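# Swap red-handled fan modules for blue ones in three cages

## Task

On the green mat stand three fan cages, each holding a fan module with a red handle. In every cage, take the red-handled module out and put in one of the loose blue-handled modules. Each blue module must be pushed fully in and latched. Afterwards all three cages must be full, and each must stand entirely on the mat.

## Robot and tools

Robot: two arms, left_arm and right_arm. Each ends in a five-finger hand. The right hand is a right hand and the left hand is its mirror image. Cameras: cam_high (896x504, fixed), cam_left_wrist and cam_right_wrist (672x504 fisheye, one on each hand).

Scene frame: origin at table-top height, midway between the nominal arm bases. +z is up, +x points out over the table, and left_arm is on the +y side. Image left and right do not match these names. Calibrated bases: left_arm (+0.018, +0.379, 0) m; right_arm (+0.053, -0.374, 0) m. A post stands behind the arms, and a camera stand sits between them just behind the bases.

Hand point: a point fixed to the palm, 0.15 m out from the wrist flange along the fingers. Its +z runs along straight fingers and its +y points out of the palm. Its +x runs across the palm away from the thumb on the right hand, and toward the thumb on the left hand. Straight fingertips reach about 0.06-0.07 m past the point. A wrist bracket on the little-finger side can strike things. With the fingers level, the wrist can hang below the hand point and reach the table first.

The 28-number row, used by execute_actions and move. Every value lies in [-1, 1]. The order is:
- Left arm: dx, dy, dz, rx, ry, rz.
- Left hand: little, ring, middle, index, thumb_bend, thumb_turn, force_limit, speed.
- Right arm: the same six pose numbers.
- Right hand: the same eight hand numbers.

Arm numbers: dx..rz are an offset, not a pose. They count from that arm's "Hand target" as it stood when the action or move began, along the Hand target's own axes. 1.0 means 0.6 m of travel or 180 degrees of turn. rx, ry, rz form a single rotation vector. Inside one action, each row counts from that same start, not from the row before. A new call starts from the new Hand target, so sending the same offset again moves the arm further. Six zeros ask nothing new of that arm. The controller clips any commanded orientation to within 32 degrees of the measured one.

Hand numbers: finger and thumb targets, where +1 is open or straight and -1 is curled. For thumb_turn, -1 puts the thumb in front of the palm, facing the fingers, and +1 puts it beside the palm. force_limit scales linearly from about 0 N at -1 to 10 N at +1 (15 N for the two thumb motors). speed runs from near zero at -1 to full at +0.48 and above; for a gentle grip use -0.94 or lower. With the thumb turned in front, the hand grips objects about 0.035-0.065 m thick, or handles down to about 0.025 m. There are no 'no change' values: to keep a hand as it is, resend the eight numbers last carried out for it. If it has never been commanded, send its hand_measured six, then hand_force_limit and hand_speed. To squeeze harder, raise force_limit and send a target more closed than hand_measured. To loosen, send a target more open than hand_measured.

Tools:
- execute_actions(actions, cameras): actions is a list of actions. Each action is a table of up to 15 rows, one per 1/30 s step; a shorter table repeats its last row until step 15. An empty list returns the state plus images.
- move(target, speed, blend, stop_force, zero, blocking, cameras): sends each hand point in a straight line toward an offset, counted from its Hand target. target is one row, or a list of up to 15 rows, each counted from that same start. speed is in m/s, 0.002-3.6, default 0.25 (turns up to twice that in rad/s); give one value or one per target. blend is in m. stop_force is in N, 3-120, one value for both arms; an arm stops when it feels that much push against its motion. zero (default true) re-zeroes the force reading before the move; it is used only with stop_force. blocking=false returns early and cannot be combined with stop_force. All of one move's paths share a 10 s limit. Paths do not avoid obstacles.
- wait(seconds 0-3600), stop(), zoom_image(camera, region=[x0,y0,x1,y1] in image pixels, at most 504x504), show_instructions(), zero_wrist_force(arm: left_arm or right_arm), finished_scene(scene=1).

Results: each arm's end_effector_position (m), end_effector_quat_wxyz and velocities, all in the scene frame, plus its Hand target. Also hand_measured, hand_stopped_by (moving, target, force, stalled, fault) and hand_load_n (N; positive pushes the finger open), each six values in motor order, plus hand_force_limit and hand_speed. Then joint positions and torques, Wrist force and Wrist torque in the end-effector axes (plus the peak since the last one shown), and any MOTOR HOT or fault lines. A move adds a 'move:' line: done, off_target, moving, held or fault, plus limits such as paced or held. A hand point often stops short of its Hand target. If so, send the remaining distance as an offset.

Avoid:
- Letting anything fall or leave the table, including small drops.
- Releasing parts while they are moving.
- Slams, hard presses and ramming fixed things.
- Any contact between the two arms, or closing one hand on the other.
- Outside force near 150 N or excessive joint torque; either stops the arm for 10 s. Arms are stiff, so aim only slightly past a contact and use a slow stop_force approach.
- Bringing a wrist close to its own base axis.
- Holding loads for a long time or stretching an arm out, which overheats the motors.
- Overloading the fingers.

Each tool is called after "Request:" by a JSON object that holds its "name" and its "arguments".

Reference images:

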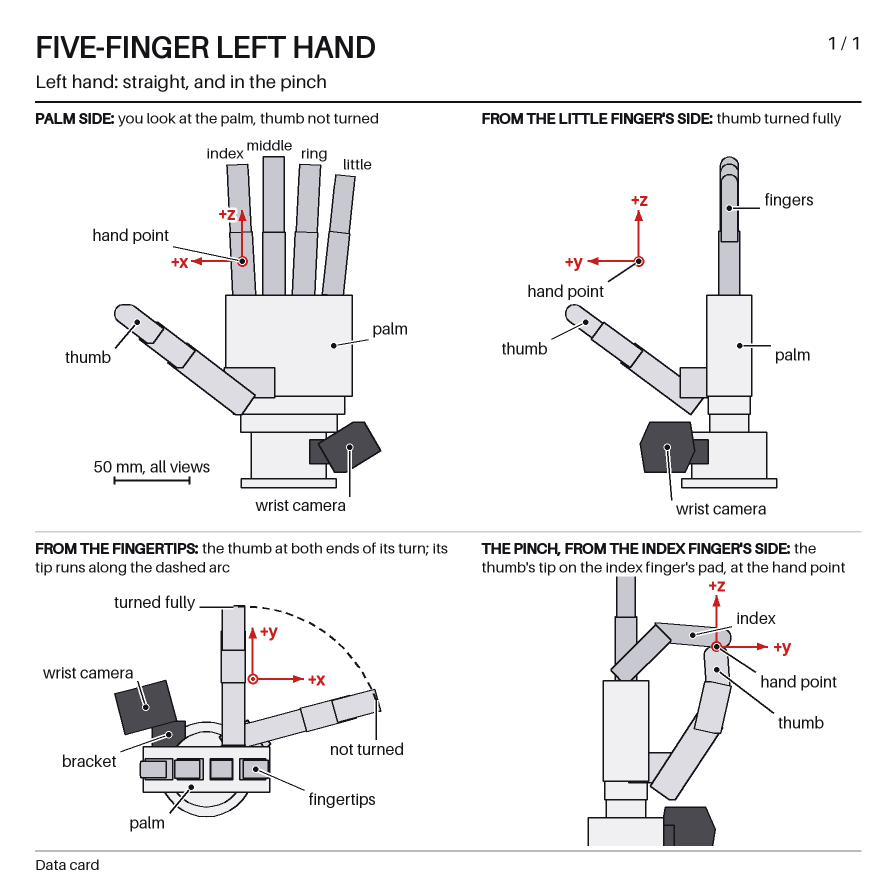

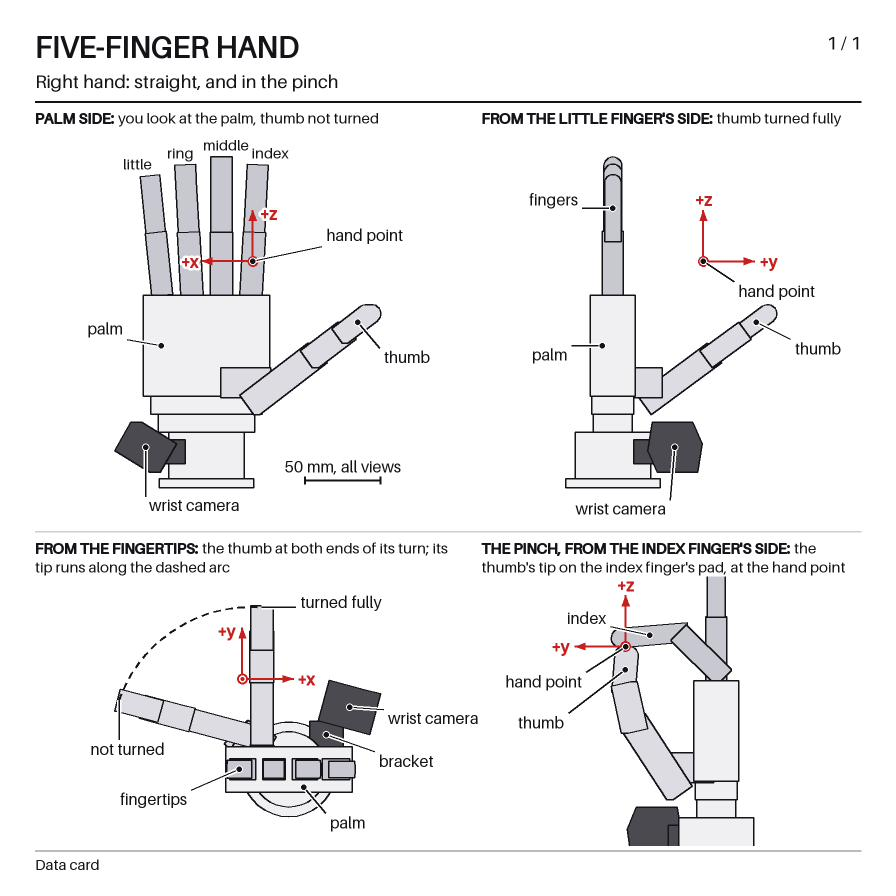

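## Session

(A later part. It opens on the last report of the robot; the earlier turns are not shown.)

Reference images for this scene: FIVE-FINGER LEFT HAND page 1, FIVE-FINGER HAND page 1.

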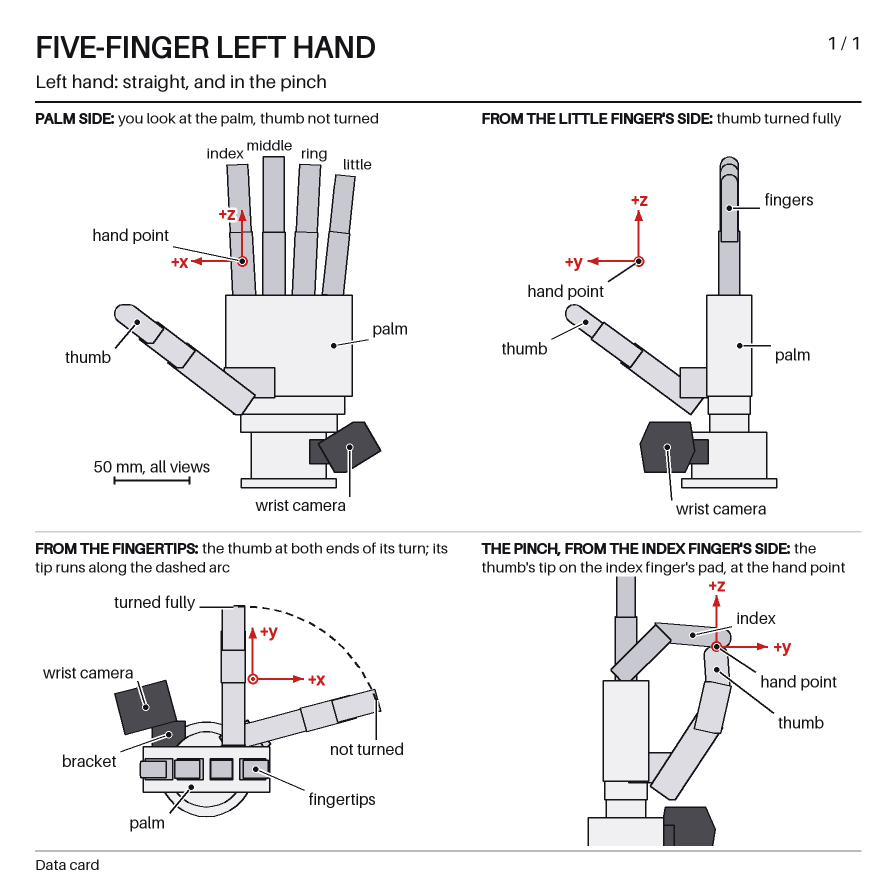

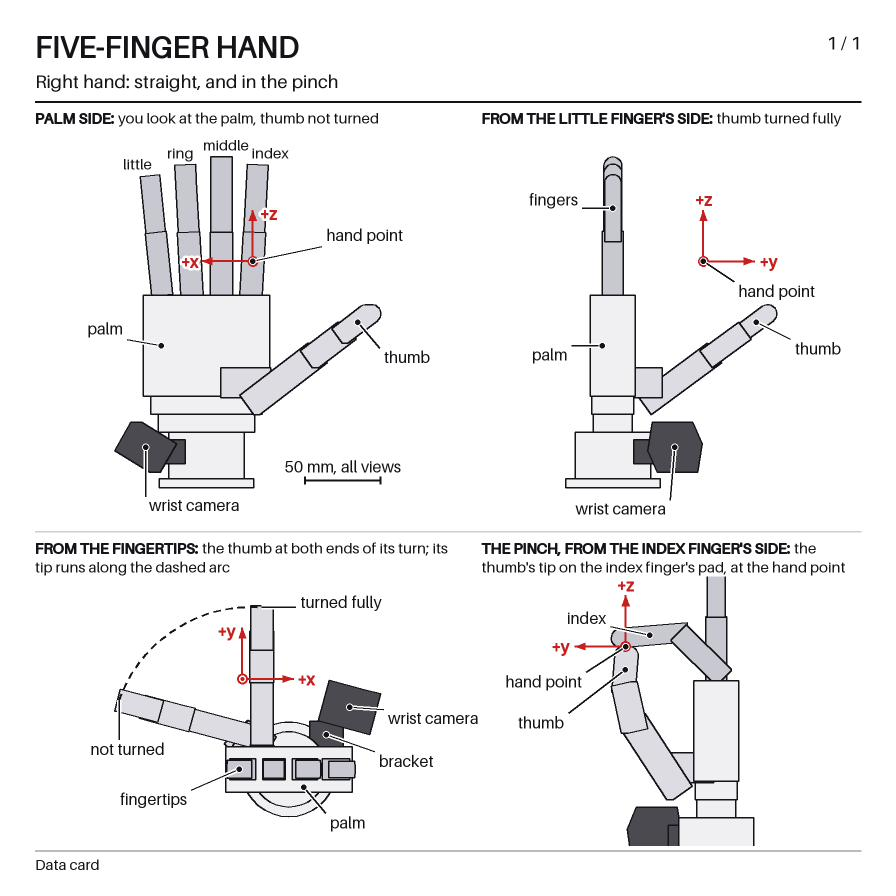

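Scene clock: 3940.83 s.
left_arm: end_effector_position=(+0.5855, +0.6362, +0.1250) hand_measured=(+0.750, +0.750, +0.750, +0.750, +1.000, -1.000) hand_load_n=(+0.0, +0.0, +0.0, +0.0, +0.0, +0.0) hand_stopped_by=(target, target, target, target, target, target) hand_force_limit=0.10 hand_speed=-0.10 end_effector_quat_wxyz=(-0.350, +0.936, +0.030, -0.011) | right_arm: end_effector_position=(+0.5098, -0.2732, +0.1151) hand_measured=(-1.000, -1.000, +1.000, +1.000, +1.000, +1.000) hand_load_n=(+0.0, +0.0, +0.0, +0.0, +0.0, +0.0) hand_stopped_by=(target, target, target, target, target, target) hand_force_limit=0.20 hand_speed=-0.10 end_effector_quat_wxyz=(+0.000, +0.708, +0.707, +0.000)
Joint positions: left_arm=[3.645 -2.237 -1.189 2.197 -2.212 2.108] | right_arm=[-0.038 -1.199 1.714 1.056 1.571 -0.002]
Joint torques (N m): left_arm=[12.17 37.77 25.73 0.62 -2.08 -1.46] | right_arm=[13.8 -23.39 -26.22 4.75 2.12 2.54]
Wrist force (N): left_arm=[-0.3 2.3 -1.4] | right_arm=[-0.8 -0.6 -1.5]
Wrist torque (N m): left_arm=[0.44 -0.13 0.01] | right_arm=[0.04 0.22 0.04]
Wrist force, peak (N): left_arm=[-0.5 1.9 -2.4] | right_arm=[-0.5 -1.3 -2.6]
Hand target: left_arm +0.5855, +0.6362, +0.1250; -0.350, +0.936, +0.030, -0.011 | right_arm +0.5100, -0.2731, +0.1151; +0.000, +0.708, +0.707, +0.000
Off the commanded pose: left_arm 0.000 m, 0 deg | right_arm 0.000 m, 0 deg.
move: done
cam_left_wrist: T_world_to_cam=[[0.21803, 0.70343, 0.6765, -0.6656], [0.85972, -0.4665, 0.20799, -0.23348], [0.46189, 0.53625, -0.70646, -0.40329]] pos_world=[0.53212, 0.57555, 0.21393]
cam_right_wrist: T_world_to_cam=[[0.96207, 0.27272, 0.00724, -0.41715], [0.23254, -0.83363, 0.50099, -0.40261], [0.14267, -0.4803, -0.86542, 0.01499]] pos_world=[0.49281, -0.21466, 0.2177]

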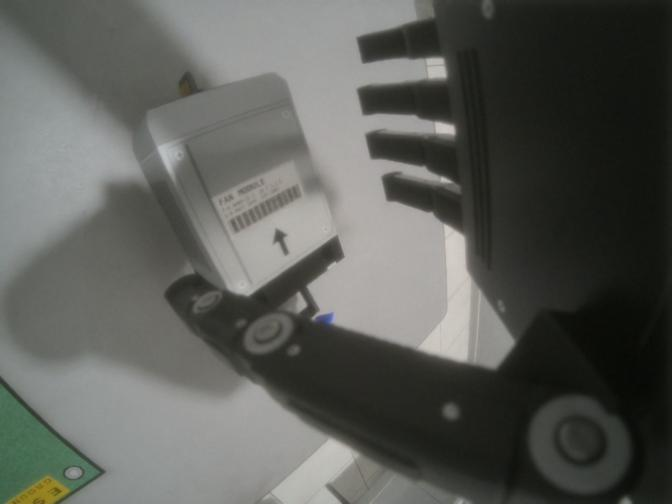

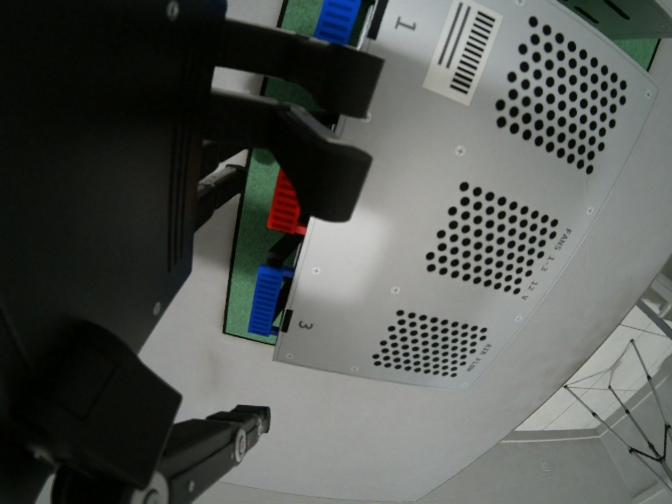

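Request:
{"name": "zoom_image", "arguments": {"camera": "cam_right_wrist", "region": [180, 120, 360, 350]}}

Request:
{"name": "zoom_image", "arguments": {"camera": "cam_left_wrist", "region": [120, 60, 360, 310]}}

Scaled by 2.191 from the camera's image (finer frame: 960x720).

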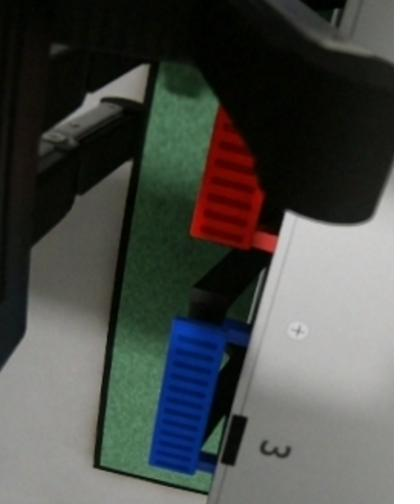

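Scaled by 2.016 from the camera's image (finer frame: 960x720).

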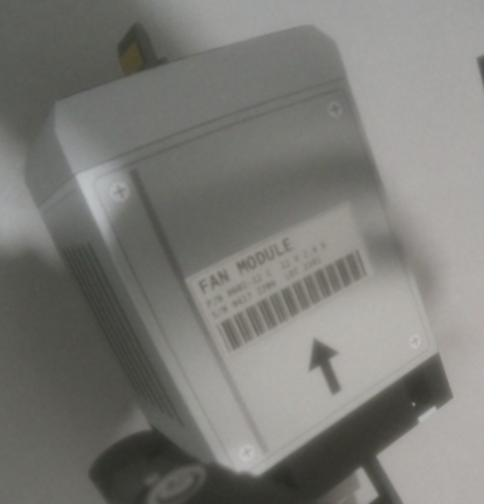

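Request:
{"name": "move", "arguments": {"target": [[0,0.0652,0.0725,0,0,0,0.75,0.75,0.75,0.75,1,-1,0.1,-0.1,0,0.0583,0,0,0,0,-1,-1,1,1,1,1,0.2,-0.1]], "speed": 0.03, "stop_force": 6}}

Scene clock: 3993.00 s.
left_arm: end_effector_position=(+0.5856, +0.6351, +0.0665) hand_measured=(+0.750, +0.750, +0.750, +0.750, +1.000, -1.000) hand_load_n=(+0.0, +0.0, -0.5, +0.0, +0.0, +0.0) hand_stopped_by=(target, target, target, target, target, target) hand_force_limit=0.10 hand_speed=-0.10 end_effector_quat_wxyz=(-0.350, +0.936, +0.030, -0.011) | right_arm: end_effector_position=(+0.5342, -0.2732, +0.1151) hand_measured=(-1.000, -1.000, +1.000, +1.000, +1.000, +1.000) hand_load_n=(+0.0, +0.0, +0.5, +0.0, +0.0, +0.0) hand_stopped_by=(target, target, target, target, target, target) hand_force_limit=0.20 hand_speed=-0.10 end_effector_quat_wxyz=(+0.000, +0.708, +0.707, +0.000)
Joint positions: left_arm=[3.643 -2.287 -1.262 2.319 -2.212 2.106] | right_arm=[-0.038 -1.149 1.639 1.08 1.571 -0.002]
Joint torques (N m): left_arm=[-10.56 38.28 9.46 0.58 -2.07 -0.84] | right_arm=[-0.82 -43.41 -7.04 2.54 0.41 -1.7]
Wrist force (N): left_arm=[-0.3 2.0 -1.4] | right_arm=[-1.6 -4.5 -0.9]
Wrist torque (N m): left_arm=[0.41 -0.14 0.01] | right_arm=[0.11 0.21 -0.08]
Wrist force, peak (N): left_arm=[0.0 2.5 -1.4] | right_arm=[-1.5 -21.7 -1.8]
Hand target: left_arm +0.5856, +0.6351, +0.0665; -0.350, +0.936, +0.030, -0.011 | right_arm +0.5342, -0.2732, +0.1151; +0.000, +0.708, +0.707, +0.000 (not the last commanded pose)
Off the commanded pose: left_arm 0.000 m, 0 deg | right_arm 0.011 m, 0 deg.
move: contact (right_arm)

Request:
{"name": "move", "arguments": {"target": [[0,0,0,0,0,0,0.75,0.75,0.53,0.53,0.66,-1,0,-0.6,0,-0.0333,0,0,0,0,-1,-1,1,1,1,1,0.2,-0.1],[0,0,0,0,0,0,0.75,0.75,0.53,0.53,0.66,-1,0,-0.6,0,-0.13,-0.08,0,0,0,-1,-1,1,1,1,1,0.2,-0.1],[0,0,0,0,0,0,0.75,0.75,0.35,0.35,0.5,-1,-0.4,-0.9,0.0035,-0.157,-0.0582,-0.0833,0,0,-1,-1,0.2,0.2,0.33,-1,0.1,0],[0,0,0,0,0,0,0.75,0.75,0.35,0.35,0.5,-1,-0.4,-0.9,0.0035,-0.1403,0.0485,-0.0833,0,0,-1,-1,0.2,0.2,0.33,-1,0.1,0]], "speed": [0.15,0.3,0.3,0.2], "blend": [0.008,0.03,0,0]}}

Scene clock: 4019.67 s.
left_arm: end_effector_position=(+0.5856, +0.6351, +0.0665) hand_measured=(+0.750, +0.750, +0.458, +0.448, +0.616, -1.000) hand_load_n=(+0.0, +0.0, +2.0, +4.0, +5.0, +0.0) hand_stopped_by=(target, target, force, force, force, target) hand_force_limit=-0.40 hand_speed=-0.90 end_effector_quat_wxyz=(-0.350, +0.936, +0.030, -0.011) | right_arm: end_effector_position=(+0.4500, -0.2710, +0.0861) hand_measured=(-1.000, -1.000, +0.200, +0.200, +0.330, -1.000) hand_load_n=(+0.0, +0.0, +0.0, +0.0, +0.0, +0.0) hand_stopped_by=(target, target, target, target, target, target) hand_force_limit=0.10 hand_speed=0.00 end_effector_quat_wxyz=(+0.092, +0.702, +0.701, +0.092)
Joint positions: left_arm=[3.643 -2.287 -1.262 2.319 -2.212 2.106] | right_arm=[-0.031 -1.419 2.093 0.636 1.572 0.004]
Joint torques (N m): left_arm=[-4.8 42.24 10.94 -0.08 -1.36 0.67] | right_arm=[14.64 -14.18 -3.12 0.28 2.18 2.62]
Wrist force (N): left_arm=[0.1 2.2 -0.8] | right_arm=[-0.5 -0.3 -1.6]
Wrist torque (N m): left_arm=[0.39 -0.17 0.03] | right_arm=[0.16 0.17 0.19]
Wrist force, peak (N): left_arm=[0.1 3.4 -2.0] | right_arm=[-1.5 -4.5 -1.4]
Hand target: left_arm +0.5856, +0.6351, +0.0665; -0.350, +0.936, +0.030, -0.011 | right_arm +0.4501, -0.2710, +0.0859; +0.092, +0.702, +0.701, +0.092
Off the commanded pose: left_arm 0.000 m, 0 deg | right_arm 0.000 m, 0 deg.
move: done; blend cut to 0 m at target 1

Request:
{"name": "move", "arguments": {"target": [[0,0,0,0,0,0,0.75,0.75,0.15,0.15,0.3,-1,0.3,-0.92,0,0.0575,0.0154,0,0,0,-1,-1,0.2,0.2,0.33,-1,0.1,0],[0,0,0,0,0,0,0.75,0.75,0.15,0.15,0.3,-1,0.3,-0.92,0,0.0511,0.0394,0,0,0,-1,-1,0.2,0.2,0.33,-1,0.1,0]], "speed": [0.06,0.02], "blend": [0.002,0], "stop_force": 5, "cameras": ["cam_right_wrist"]}}

Scene clock: 4028.40 s.
left_arm: end_effector_position=(+0.5856, +0.6351, +0.0665) hand_measured=(+0.750, +0.750, +0.430, +0.428, +0.612, -1.000) hand_load_n=(+0.0, +0.0, +7.5, +6.0, +11.0, +0.5) hand_stopped_by=(target, target, force, force, force, target) hand_force_limit=0.30 hand_speed=-0.92 end_effector_quat_wxyz=(-0.350, +0.936, +0.030, -0.011) | right_arm: end_effector_position=(+0.4857, -0.2710, +0.0801) hand_measured=(-1.000, -1.000, +0.200, +0.200, +0.330, -1.000) hand_load_n=(+0.0, +0.0, +0.0, +0.0, +0.0, +0.0) hand_stopped_by=(target, target, target, target, target, target) hand_force_limit=0.10 hand_speed=0.00 end_effector_quat_wxyz=(+0.092, +0.702, +0.701, +0.092)
Joint positions: left_arm=[3.643 -2.287 -1.262 2.319 -2.212 2.106] | right_arm=[-0.032 -1.336 2.006 0.638 1.571 0.004]
Joint torques (N m): left_arm=[7.84 48.33 11.49 -1.18 -0.87 0.77] | right_arm=[-2.93 -31.57 -26.4 3.4 0.83 -1.77]
Wrist force (N): left_arm=[-0.6 0.8 -1.3] | right_arm=[-0.6 -2.5 -6.7]
Wrist torque (N m): left_arm=[0.26 -0.13 0.06] | right_arm=[0.10 0.22 0.23]
Wrist force, peak (N): left_arm=[0.3 2.4 -1.0] | right_arm=[-1.6 -7.0 -16.0]
Hand target: left_arm +0.5856, +0.6351, +0.0665; -0.350, +0.936, +0.030, -0.011 | right_arm +0.4857, -0.2710, +0.0801; +0.092, +0.702, +0.701, +0.092 (not the last commanded pose)
Off the commanded pose: left_arm 0.000 m, 0 deg | right_arm 0.009 m, 0 deg.
move: contact (right_arm); path passed 1 of 2 targets
cam_right_wrist: T_world_to_cam=[[0.9274, 0.27276, 0.25598, -0.39735], [0.09486, -0.83345, 0.54439, -0.31429], [0.36184, -0.48059, -0.79882, -0.12276]] pos_world=[0.44274, -0.21256, 0.17475]

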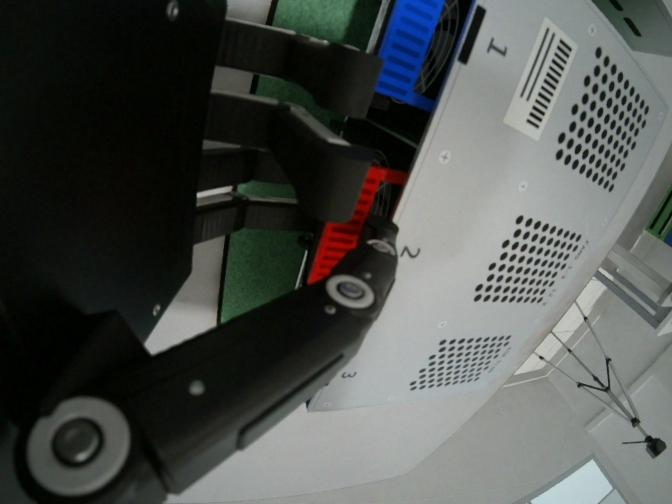

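Request:
{"name": "zoom_image", "arguments": {"camera": "cam_right_wrist", "region": [290, 130, 450, 320]}}

Scaled by 2.653 from the camera's image (finer frame: 960x720).

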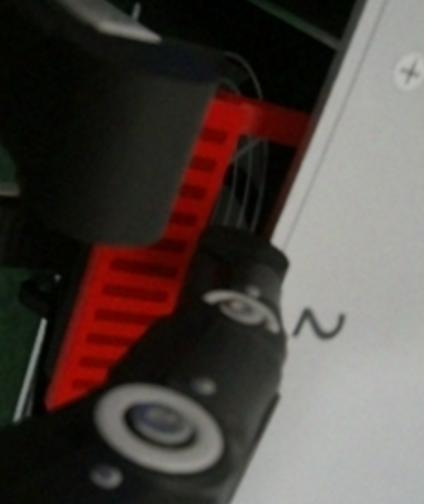

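Request:
{"name": "move", "arguments": {"target": [[0,0,0,0,0,0,0.75,0.75,0,0,0.2,-1,0.9,-0.88,0,0.0058,-0.0036,0,0,0,-1,-1,0.2,0.2,0.33,-1,0.1,0],[0,0,0,0,0,0,0.75,0.75,0,0,0.2,-1,0.9,-0.88,0,0.0007,0.0155,0,0,0,-1,-1,0.2,0.2,0.33,-1,0.1,0]], "speed": [0.03,0.015], "blend": [0.001,0], "stop_force": 5, "zero": false, "cameras": ["cam_right_wrist"]}}

Scene clock: 4067.27 s.
left_arm: end_effector_position=(+0.5856, +0.6351, +0.0665) hand_measured=(+0.750, +0.750, +0.410, +0.408, +0.610, -1.000) hand_load_n=(+0.0, +0.0, +10.5, +9.0, +15.0, +1.0) hand_stopped_by=(target, target, force, force, force, target) hand_force_limit=0.90 hand_speed=-0.88 end_effector_quat_wxyz=(-0.350, +0.936, +0.030, -0.011) | right_arm: end_effector_position=(+0.4881, -0.2710, +0.0811) hand_measured=(-1.000, -1.000, +0.200, +0.200, +0.328, -1.000) hand_load_n=(+0.0, +0.0, +0.0, +0.0, -4.0, -0.5) hand_stopped_by=(target, target, target, target, target, target) hand_force_limit=0.10 hand_speed=0.00 end_effector_quat_wxyz=(+0.092, +0.702, +0.701, +0.092)
Joint positions: left_arm=[3.643 -2.287 -1.262 2.319 -2.212 2.106] | right_arm=[-0.032 -1.332 1.998 0.643 1.571 0.004]
Joint torques (N m): left_arm=[10.31 48.71 12.28 -2.15 -0.42 0.67] | right_arm=[-4.46 -27.39 -17.41 0.1 -2.33 -2]
Wrist force (N): left_arm=[-0.5 0.7 -2.3] | right_arm=[-1.4 -13.9 -21.4]
Wrist torque (N m): left_arm=[0.25 -0.15 0.05] | right_arm=[-0.34 0.54 0.02]
Wrist force, peak (N): left_arm=[-0.4 0.8 -2.5] | right_arm=[-2.0 -16.7 -28.1]
Hand target: left_arm +0.5856, +0.6351, +0.0665; -0.350, +0.936, +0.030, -0.011 | right_arm +0.4882, -0.2710, +0.0811; +0.092, +0.702, +0.701, +0.092 (not the last commanded pose)
Off the commanded pose: left_arm 0.000 m, 0 deg | right_arm 0.010 m, 0 deg.
move: contact (right_arm); path passed 1 of 2 targets
cam_right_wrist: T_world_to_cam=[[0.92746, 0.2728, 0.25575, -0.39981], [0.09506, -0.83348, 0.54431, -0.31515], [0.36165, -0.48051, -0.79895, -0.1227]] pos_world=[0.44514, -0.21256, 0.17575]

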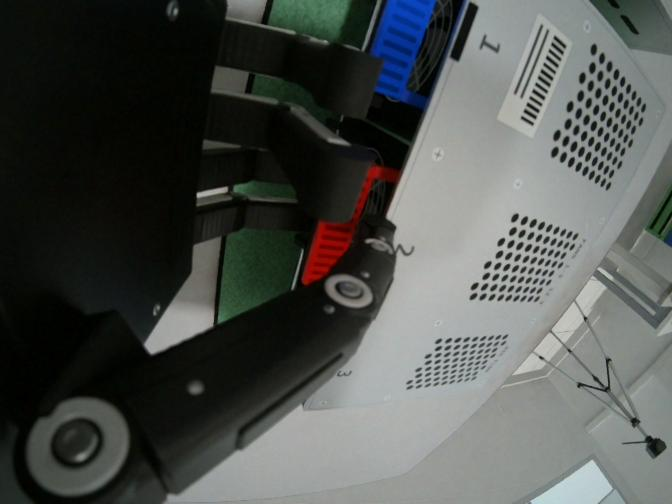

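Request:
{"name": "move", "arguments": {"target": [[0,-0.1093,-0.1258,0,0,0,0.75,0.75,0,0,0.2,-1,0.9,-0.88,0,-0.0043,-0.0098,0,0,0,-1,-1,0.2,0.2,0.33,-1,0.1,0]], "speed": 0.12}}

Request:
{"name": "move", "arguments": {"target": [[0,0,0,0,0,0,0.75,0.75,0,0,0.2,-1,0.9,-0.88,0,-0.005,0.0187,0,0,0,-1,-1,0.2,0.2,0.33,-1,0.1,0]], "speed": 0.015, "stop_force": 5, "cameras": ["cam_right_wrist", "cam_left_wrist"]}}

Scene clock: 4094.30 s.
left_arm: end_effector_position=(+0.5855, +0.6352, +0.1663) hand_measured=(+0.750, +0.750, +0.410, +0.408, +0.610, -1.000) hand_load_n=(+0.0, +0.0, +10.5, +9.0, +16.0, +1.0) hand_stopped_by=(target, target, force, force, force, target) hand_force_limit=0.90 hand_speed=-0.88 end_effector_quat_wxyz=(-0.350, +0.936, +0.030, -0.011) | right_arm: end_effector_position=(+0.4841, -0.2710, +0.0861) hand_measured=(-1.000, -1.000, +0.200, +0.200, +0.330, -1.000) hand_load_n=(+0.0, +0.0, +0.0, +0.0, +0.0, +0.0) hand_stopped_by=(target, target, target, target, target, target) hand_force_limit=0.10 hand_speed=0.00 end_effector_quat_wxyz=(+0.092, +0.702, +0.701, +0.092)
Joint positions: left_arm=[3.643 -2.212 -1.123 2.105 -2.212 2.106] | right_arm=[-0.032 -1.348 2.003 0.654 1.571 0.004]
Joint torques (N m): left_arm=[-2.84 51.89 26.44 -4.75 -2.66 -1.42] | right_arm=[8.99 -32.72 -3.94 3.99 -0.47 1.83]
Wrist force (N): left_arm=[-0.8 5.5 2.7] | right_arm=[-0.3 -0.2 -1.6]
Wrist torque (N m): left_arm=[0.37 0.00 -0.05] | right_arm=[0.20 0.13 0.26]
Wrist force, peak (N): left_arm=[-0.6 6.8 3.2] | right_arm=[-1.5 -14.0 -21.7]
Hand target: left_arm +0.5856, +0.6352, +0.1665; -0.350, +0.936, +0.030, -0.011 | right_arm +0.4841, -0.2710, +0.0861; +0.092, +0.702, +0.701, +0.092
Off the commanded pose: left_arm 0.000 m, 0 deg | right_arm 0.000 m, 0 deg.
move: done

Scene clock: 4096.07 s.
left_arm: end_effector_position=(+0.5856, +0.6352, +0.1665) hand_measured=(+0.750, +0.750, +0.410, +0.408, +0.610, -1.000) hand_load_n=(+0.0, +0.0, +10.5, +8.5, +16.0, +1.0) hand_stopped_by=(target, target, force, force, force, target) hand_force_limit=0.90 hand_speed=-0.88 end_effector_quat_wxyz=(-0.350, +0.936, +0.030, -0.011) | right_arm: end_effector_position=(+0.4841, -0.2710, +0.0745) hand_measured=(-1.000, -1.000, +0.200, +0.200, +0.330, -1.000) hand_load_n=(+0.0, +0.0, +0.0, +0.0, +0.0, +0.0) hand_stopped_by=(target, target, target, target, target, target) hand_force_limit=0.10 hand_speed=0.00 end_effector_quat_wxyz=(+0.092, +0.702, +0.701, +0.092)
Joint positions: left_arm=[3.643 -2.212 -1.123 2.105 -2.212 2.106] | right_arm=[-0.032 -1.33 2.016 0.622 1.571 0.004]
Joint torques (N m): left_arm=[-10.71 52 27.29 -4.54 -2.64 -1.55] | right_arm=[10.75 -16.01 -2.76 -0.01 1.4 2.04]
Wrist force (N): left_arm=[-0.9 5.5 2.9] | right_arm=[-0.4 -0.1 -2.1]
Wrist torque (N m): left_arm=[0.35 0.01 -0.05] | right_arm=[0.22 0.15 0.26]
Wrist force, peak (N): left_arm=[-0.9 5.8 2.8] | right_arm=[-0.6 -0.7 -3.2]
Hand target: left_arm +0.5856, +0.6352, +0.1665; -0.350, +0.936, +0.030, -0.011 | right_arm +0.4841, -0.2710, +0.0745; +0.092, +0.702, +0.701, +0.092
Off the commanded pose: left_arm 0.000 m, 0 deg | right_arm 0.000 m, 0 deg.
move: done
cam_left_wrist: T_world_to_cam=[[0.21803, 0.70343, 0.6765, -0.69299], [0.85972, -0.4665, 0.20799, -0.24266], [0.46189, 0.53625, -0.70646, -0.37349]] pos_world=[0.53222, 0.57455, 0.25543]
cam_right_wrist: T_world_to_cam=[[0.92746, 0.2728, 0.25575, -0.39444], [0.09506, -0.83348, 0.54431, -0.31109], [0.36165, -0.48051, -0.79895, -0.12648]] pos_world=[0.44114, -0.21246, 0.16915]
Images, in order (width x height): cam_left_wrist 672x504, cam_right_wrist 672x504.

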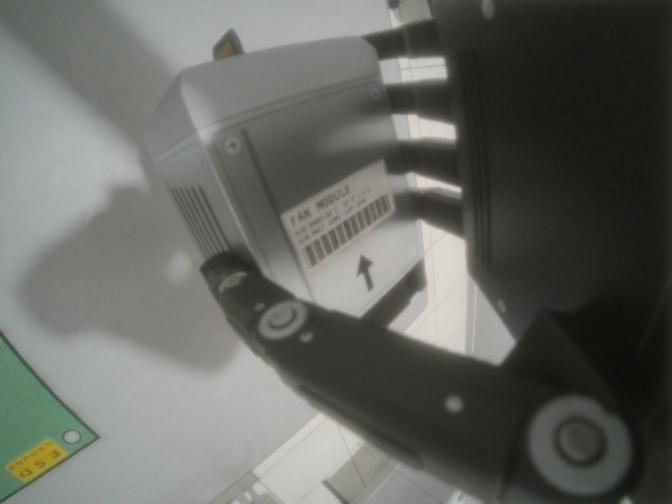

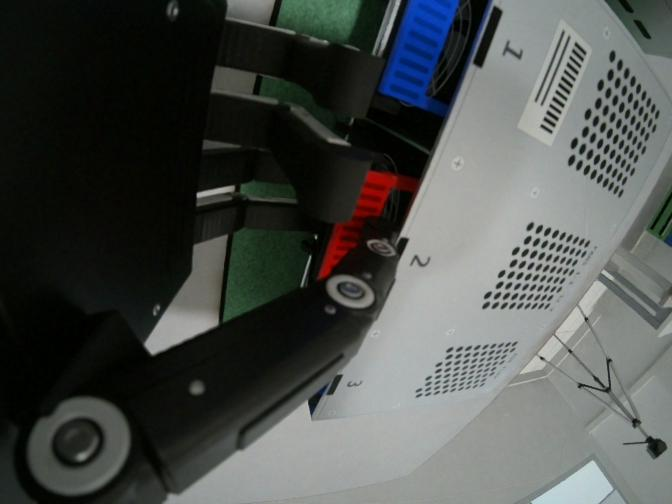

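Request:
{"name": "move", "arguments": {"target": [[-0.2627,0.3714,-0.4519,0,0.3346,0.3851,0.75,0.75,0,0,0.2,-1,0.9,-0.88,0,0,0,0,0,0,-1,-1,0.2,0.2,-0.2,-1,0.1,-0.85],[-0.4260,0.8238,-0.8119,0,-0.6429,-0.7399,0.75,0.75,0,0,0.2,-1,0.9,-0.88,0,0,0,0,0,0,-1,-1,0.2,0.2,-0.2,-1,0.1,-0.85]], "speed": 0.4, "blend": [0.05,0], "cameras": ["all"]}}

Scene clock: 4136.53 s.
left_arm: end_effector_position=(+0.3743, -0.0721, +0.2102) hand_measured=(+0.750, +0.750, +0.410, +0.408, +0.610, -1.000) hand_load_n=(+0.0, +0.0, +10.5, +9.0, +15.5, +1.0) hand_stopped_by=(target, target, force, force, force, target) hand_force_limit=0.90 hand_speed=-0.88 end_effector_quat_wxyz=(+0.000, -0.001, +0.937, -0.350) | right_arm: end_effector_position=(+0.4841, -0.2710, +0.0745) hand_measured=(-1.000, -1.000, +0.200, +0.200, -0.196, -1.000) hand_load_n=(+0.0, +0.0, +0.0, +0.0, +4.0, +0.0) hand_stopped_by=(target, target, target, target, target, target) hand_force_limit=0.10 hand_speed=-0.85 end_effector_quat_wxyz=(+0.092, +0.702, +0.701, +0.092)
Joint positions: left_arm=[2.714 -2.058 -1.249 2.096 -0.938 4.147] | right_arm=[-0.032 -1.33 2.016 0.622 1.571 0.004]
Joint torques (N m): left_arm=[-11.31 34.59 26.76 -4.53 2.97 1.1] | right_arm=[10.94 -16.07 -4.46 1.85 1.75 2.05]
Wrist force (N): left_arm=[-0.5 5.3 2.3] | right_arm=[0.1 4.1 -11.1]
Wrist torque (N m): left_arm=[0.36 -0.05 -0.15] | right_arm=[0.49 0.31 0.33]
Wrist force, peak (N): left_arm=[-0.9 5.9 3.0] | right_arm=[-0.1 5.0 -11.8]
Hand target: left_arm +0.3743, -0.0722, +0.2102; +0.000, +0.000, +0.937, -0.350 | right_arm +0.4841, -0.2710, +0.0745; +0.092, +0.702, +0.701, +0.092
Off the commanded pose: left_arm 0.000 m, 0 deg | right_arm 0.000 m, 0 deg.
move: done; blend cut to 0 m at target 1
cam_left_wrist: T_world_to_cam=[[-0.2611, -0.68807, 0.67705, -0.1002], [-0.82921, 0.51894, 0.20761, 0.30316], [-0.4942, -0.50721, -0.70605, 0.41686]] pos_world=[0.43123, -0.01483, 0.29923]
cam_right_wrist: T_world_to_cam=[[0.92746, 0.2728, 0.25575, -0.39444], [0.09506, -0.83348, 0.54431, -0.31109], [0.36165, -0.48051, -0.79895, -0.12648]] pos_world=[0.44114, -0.21246, 0.16915]

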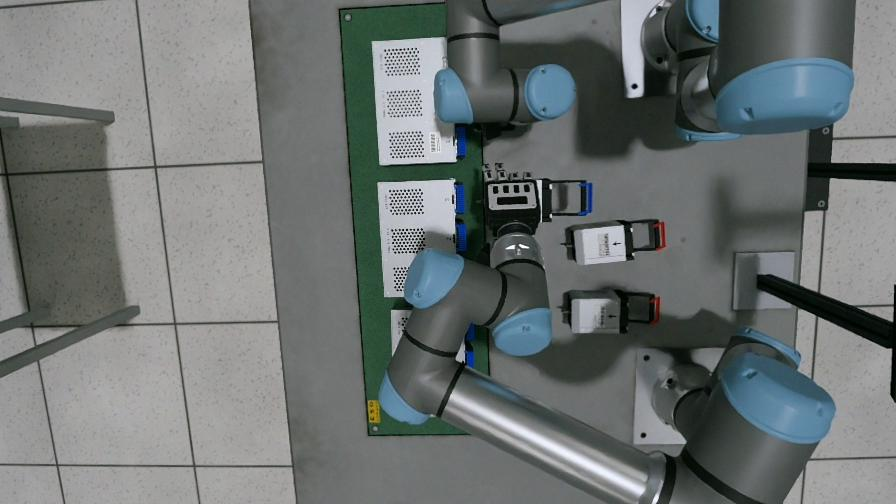

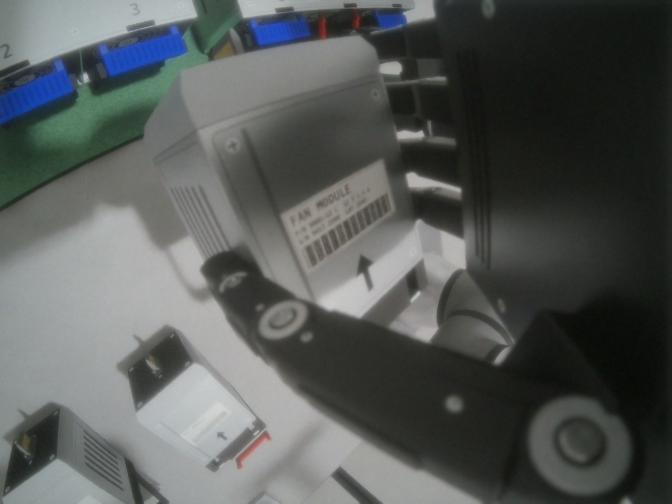

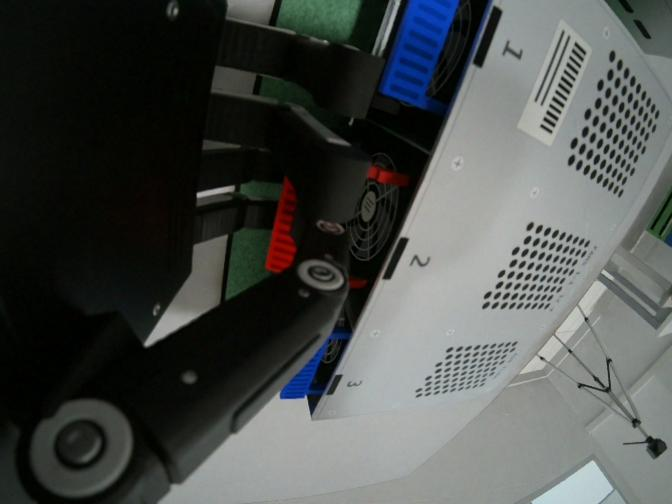

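Request:
{"name": "move", "arguments": {"target": [0,0.1465,0.1686,0,0,0,0.75,0.75,0,0,0.2,-1,0.9,-0.88,-0.0005,0.0432,-0.161,0,0,0,-1,-1,0.2,0.2,-0.2,-1,0.1,-0.85], "speed": 0.16, "cameras": ["cam_high"]}}

Scene clock: 4190.30 s.
left_arm: end_effector_position=(+0.3743, -0.0722, +0.0764) hand_measured=(+0.750, +0.750, +0.410, +0.408, +0.610, -1.000) hand_load_n=(+0.0, +0.0, +10.5, +9.0, +15.5, +1.0) hand_stopped_by=(target, target, force, force, force, target) hand_force_limit=0.90 hand_speed=-0.88 end_effector_quat_wxyz=(+0.000, +0.000, +0.937, -0.350) | right_arm: end_effector_position=(+0.4842, -0.2713, +0.1744) hand_measured=(-1.000, -1.000, +0.248, +0.200, -0.196, -1.000) hand_load_n=(+0.0, +0.0, +0.0, +0.0, +0.0, +0.0) hand_stopped_by=(target, target, target, target, target, target) hand_force_limit=0.10 hand_speed=-0.85 end_effector_quat_wxyz=(+0.092, +0.702, +0.701, +0.092)
Joint positions: left_arm=[2.714 -2.159 -1.449 2.397 -0.938 4.147] | right_arm=[-0.033 -1.462 1.879 0.893 1.571 0.003]
Joint torques (N m): left_arm=[-10.6 35.74 10.53 0.44 3.04 -1.44] | right_arm=[-15.63 -29.92 -28.43 3.97 -2.3 -2.16]
Wrist force (N): left_arm=[-0.5 5.6 2.1] | right_arm=[-0.8 -0.6 -2.3]
Wrist torque (N m): left_arm=[0.41 -0.06 -0.06] | right_arm=[0.16 0.25 0.22]
Wrist force, peak (N): left_arm=[-0.7 6.7 3.2] | right_arm=[-0.8 -20.0 9.0]
Hand target: left_arm +0.3743, -0.0722, +0.0762; +0.000, +0.000, +0.937, -0.350 | right_arm +0.4842, -0.2713, +0.1745; +0.092, +0.702, +0.701, +0.092
Off the commanded pose: left_arm 0.000 m, 0 deg | right_arm 0.000 m, 0 deg.
move: done

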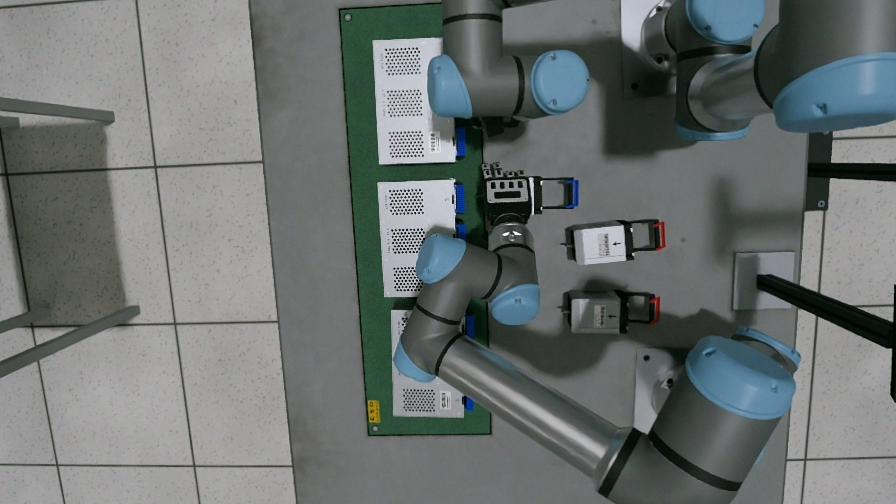

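Request:
{"name": "move", "arguments": {"target": [[0,0.0073,0.0084,0,0,0,0.75,0.75,0,0,0.2,-1,0.9,-0.88,0,0,0,0,0,0,-1,-1,0.2,0.2,-0.2,-1,0.1,-0.85],[0,0.0139,0.016,0,0,0,0.75,0.75,0,0,0.2,-1,0.9,-0.88,0,0,0,0,0,0,-1,-1,0.2,0.2,-0.2,-1,0.1,-0.85]], "speed": [0.04, 0.012], "stop_force": 7, "blend": [0.001, 0]}}

Scene clock: 4245.93 s.
left_arm: end_effector_position=(+0.3742, -0.0722, +0.0668) hand_measured=(+0.750, +0.750, +0.410, +0.408, +0.610, -1.000) hand_load_n=(+0.0, +0.0, +10.0, +9.0, +15.5, +1.0) hand_stopped_by=(target, target, force, force, force, target) hand_force_limit=0.90 hand_speed=-0.88 end_effector_quat_wxyz=(+0.000, +0.000, +0.937, -0.350) | right_arm: end_effector_position=(+0.4842, -0.2713, +0.1745) hand_measured=(-1.000, -1.000, +0.248, +0.200, -0.196, -1.000) hand_load_n=(+0.0, +0.0, +0.0, +0.0, +0.0, +0.0) hand_stopped_by=(target, target, target, target, target, target) hand_force_limit=0.10 hand_speed=-0.85 end_effector_quat_wxyz=(+0.092, +0.702, +0.701, +0.092)
Joint positions: left_arm=[2.714 -2.17 -1.459 2.417 -0.938 4.147] | right_arm=[-0.033 -1.463 1.879 0.893 1.571 0.003]
Joint torques (N m): left_arm=[-10.65 47.81 24.9 -4.48 0.2 -0.66] | right_arm=[-15.35 -29.14 -28.59 4.19 -2.31 -2.1]
Wrist force (N): left_arm=[-0.6 4.4 1.5] | right_arm=[-0.7 -0.5 -2.3]
Wrist torque (N m): left_arm=[0.46 -0.03 -0.07] | right_arm=[0.16 0.24 0.23]
Wrist force, peak (N): left_arm=[-0.9 -7.9 -11.2] | right_arm=[-0.9 -0.6 -2.5]
Hand target: left_arm +0.3742, -0.0722, +0.0668; +0.000, +0.000, +0.937, -0.350 (not the last commanded pose) | right_arm +0.4842, -0.2713, +0.1745; +0.092, +0.702, +0.701, +0.092
Off the commanded pose: left_arm 0.003 m, 0 deg | right_arm 0.000 m, 0 deg.
move: contact (left_arm); path passed 1 of 2 targets

Request:
{"name": "move", "arguments": {"target": [[0,0,0,0,0,0,0.75,0.75,0.6,0.6,0.8,-1,0.2,-0.85,0,0,0,0.0655,0.0655,-0.497,-1,-1,0.99,0.99,1,1,0.1,-0.3],[0,0,0,0,0,0,0.75,0.75,0.75,0.75,1,-1,0.2,-0.6,0,0,0,0.0655,0.0655,-0.497,-1,-1,0.99,0.99,1,1,0.1,-0.3],[0,-0.1367,-0.1573,0,0,0,0.75,0.75,0.75,0.75,1,-1,0.2,-0.6,0.0405,-0.0848,-0.0227,0,0.1304,-0.9911,-1,-1,0.99,0.99,1,1,0.1,-0.3]], "speed": 0.7, "cameras": ["cam_high", "cam_right_wrist"]}}

Scene clock: 4263.13 s.
left_arm: end_effector_position=(+0.3743, -0.0722, +0.1918) hand_measured=(+0.750, +0.750, +0.750, +0.750, +1.000, -1.000) hand_load_n=(+0.0, +0.0, +0.0, +0.0, +0.0, +0.5) hand_stopped_by=(target, target, target, target, target, target) hand_force_limit=0.20 hand_speed=-0.60 end_effector_quat_wxyz=(+0.000, +0.000, +0.937, -0.350) | right_arm: end_effector_position=(+0.4315, -0.2470, +0.1745) hand_measured=(-1.000, -1.000, +0.990, +0.990, +1.000, +1.000) hand_load_n=(+0.0, +0.0, +0.0, -0.5, +0.0, +0.0) hand_stopped_by=(target, target, target, target, target, target) hand_force_limit=0.10 hand_speed=-0.30 end_effector_quat_wxyz=(+0.000, +0.706, -0.708, +0.000)
Joint positions: left_arm=[2.714 -2.067 -1.283 2.139 -0.937 4.147] | right_arm=[-0.12 -1.188 1.53 1.228 1.57 -3.225]
Joint torques (N m): left_arm=[12.28 43.87 26.09 -4.19 -0.48 1.3] | right_arm=[14.18 -25.03 -28.88 4.67 -2.38 -2.28]
Wrist force (N): left_arm=[-0.5 0.8 -1.5] | right_arm=[-0.8 -0.4 -2.5]
Wrist torque (N m): left_arm=[0.13 -0.09 -0.03] | right_arm=[0.16 0.25 0.18]
Wrist force, peak (N): left_arm=[-0.6 4.7 1.3] | right_arm=[-1.0 -0.5 -2.7]
Hand target: left_arm +0.3743, -0.0722, +0.1918; +0.000, +0.000, +0.937, -0.350 | right_arm +0.4315, -0.2470, +0.1745; +0.000, +0.706, -0.708, +0.000
Off the commanded pose: left_arm 0.000 m, 0 deg | right_arm 0.000 m, 0 deg.
move: done
cam_right_wrist: T_world_to_cam=[[-0.96245, -0.27138, 0.00657, 0.3469], [-0.23163, 0.83359, 0.50147, 0.21967], [-0.14157, 0.48112, -0.86515, 0.45014]] pos_world=[0.44848, -0.30554, 0.277]

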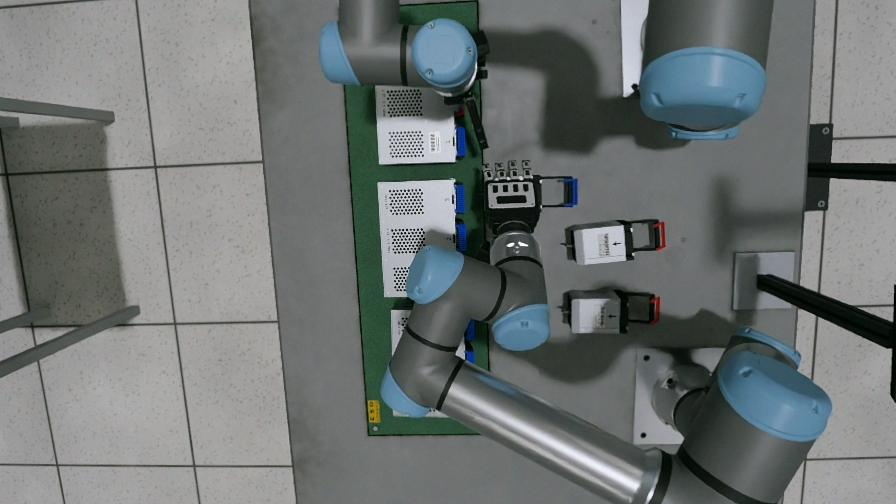

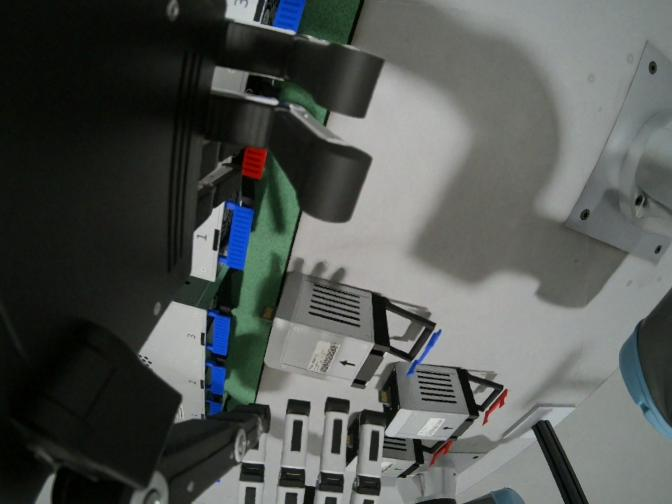

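Request:
{"name": "zoom_image", "arguments": {"camera": "cam_right_wrist", "region": [170, 80, 350, 350]}}

Scaled by 1.867 from the camera's image (finer frame: 960x720).

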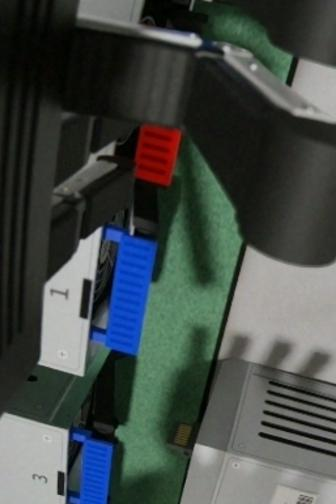

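Request:
{"name": "zoom_image", "arguments": {"camera": "cam_high", "region": [420, 80, 500, 300]}}

Request:
{"name": "zoom_image", "arguments": {"camera": "cam_right_wrist", "region": [210, 120, 290, 300]}}

Scaled by 2.291 from the camera's image (finer frame: 1280x720).

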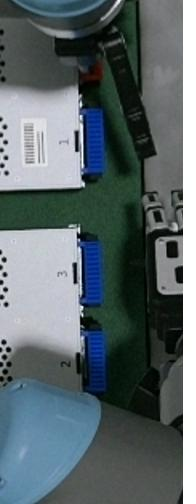

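Scaled by 2.800 from the camera's image (finer frame: 960x720).

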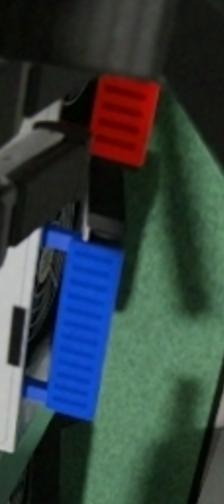

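Request:
{"name": "move", "arguments": {"target": [0,0.4328,-0.4422,0,0,0,0.75,0.75,0.75,0.75,1,-1,0.2,-0.6,0,-0.0017,0.0625,0,0,0,-1,-1,0.99,0.99,1,1,0.1,-0.3], "speed": 0.2, "stop_force": 6, "cameras": ["cam_high", "cam_right_wrist"]}}

Scene clock: 4331.73 s.
left_arm: end_effector_position=(+0.3739, +0.2978, +0.2217) hand_measured=(+0.750, +0.750, +0.750, +0.750, +1.000, -1.000) hand_load_n=(+0.0, +0.0, +0.0, +0.0, +0.0, +0.0) hand_stopped_by=(target, target, target, target, target, target) hand_force_limit=0.20 hand_speed=-0.60 end_effector_quat_wxyz=(+0.000, +0.000, +0.937, -0.350) | right_arm: end_effector_position=(+0.4323, -0.2469, +0.1450) hand_measured=(-1.000, -1.000, +0.990, +0.990, +1.000, +1.000) hand_load_n=(+0.0, +0.0, -2.0, +0.0, +0.0, +0.0) hand_stopped_by=(target, target, target, target, target, target) hand_force_limit=0.10 hand_speed=-0.30 end_effector_quat_wxyz=(+0.000, +0.706, -0.708, +0.000)
Joint positions: left_arm=[3.606 -1.81 -1.754 1.635 -0.937 5.276] | right_arm=[-0.12 -1.16 1.572 1.159 1.57 -3.225]
Joint torques (N m): left_arm=[12.22 19.59 8.41 -5.16 -0.64 1.33] | right_arm=[6.89 -40.29 -27.37 3.48 -1.42 2.14]
Wrist force (N): left_arm=[-0.6 0.8 -1.2] | right_arm=[-0.5 0.9 -8.5]
Wrist torque (N m): left_arm=[0.12 -0.12 -0.09] | right_arm=[0.36 0.34 0.22]
Wrist force, peak (N): left_arm=[-0.1 1.1 -2.3] | right_arm=[-0.9 5.0 -19.6]
Hand target: left_arm +0.3739, +0.2978, +0.2217; +0.000, +0.000, +0.937, -0.350 | right_arm +0.4323, -0.2469, +0.1450; +0.000, +0.706, -0.708, +0.000 (not the last commanded pose)
Off the commanded pose: left_arm 0.000 m, 0 deg | right_arm 0.008 m, 0 deg.
move: contact (right_arm)
cam_right_wrist: T_world_to_cam=[[-0.96234, -0.27175, 0.0066, 0.3477], [-0.23194, 0.83352, 0.50144, 0.23473], [-0.14177, 0.48103, -0.86517, 0.42489]] pos_world=[0.44928, -0.30554, 0.2476]

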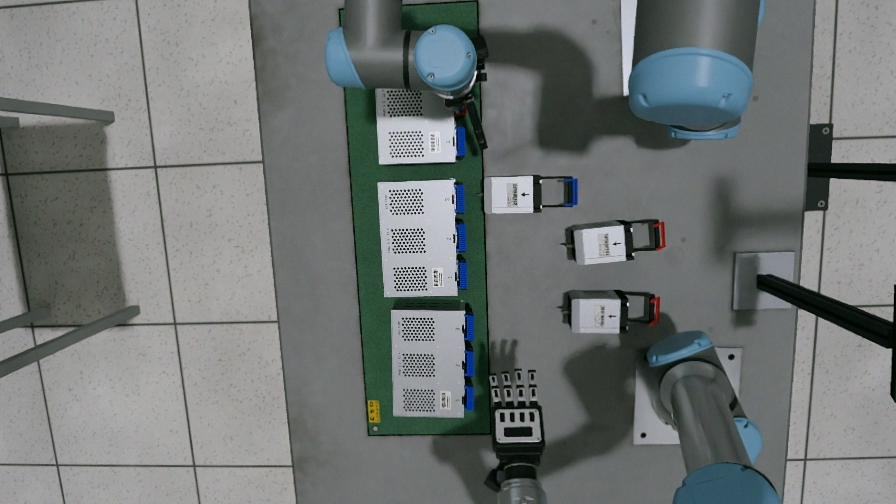

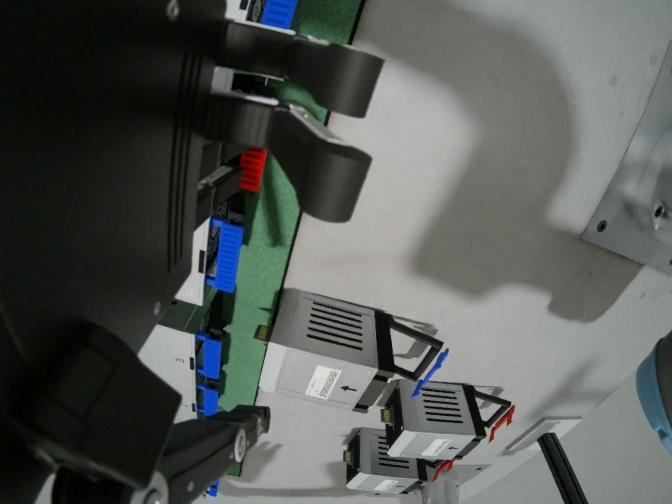

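Request:
{"name": "zoom_image", "arguments": {"camera": "cam_right_wrist", "region": [190, 120, 290, 300]}}

Scaled by 2.800 from the camera's image (finer frame: 960x720).

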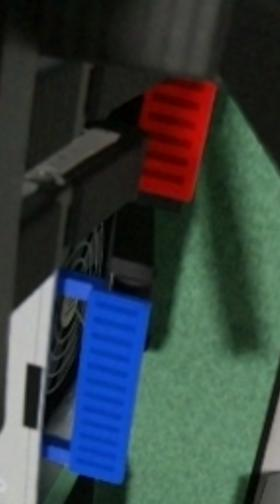

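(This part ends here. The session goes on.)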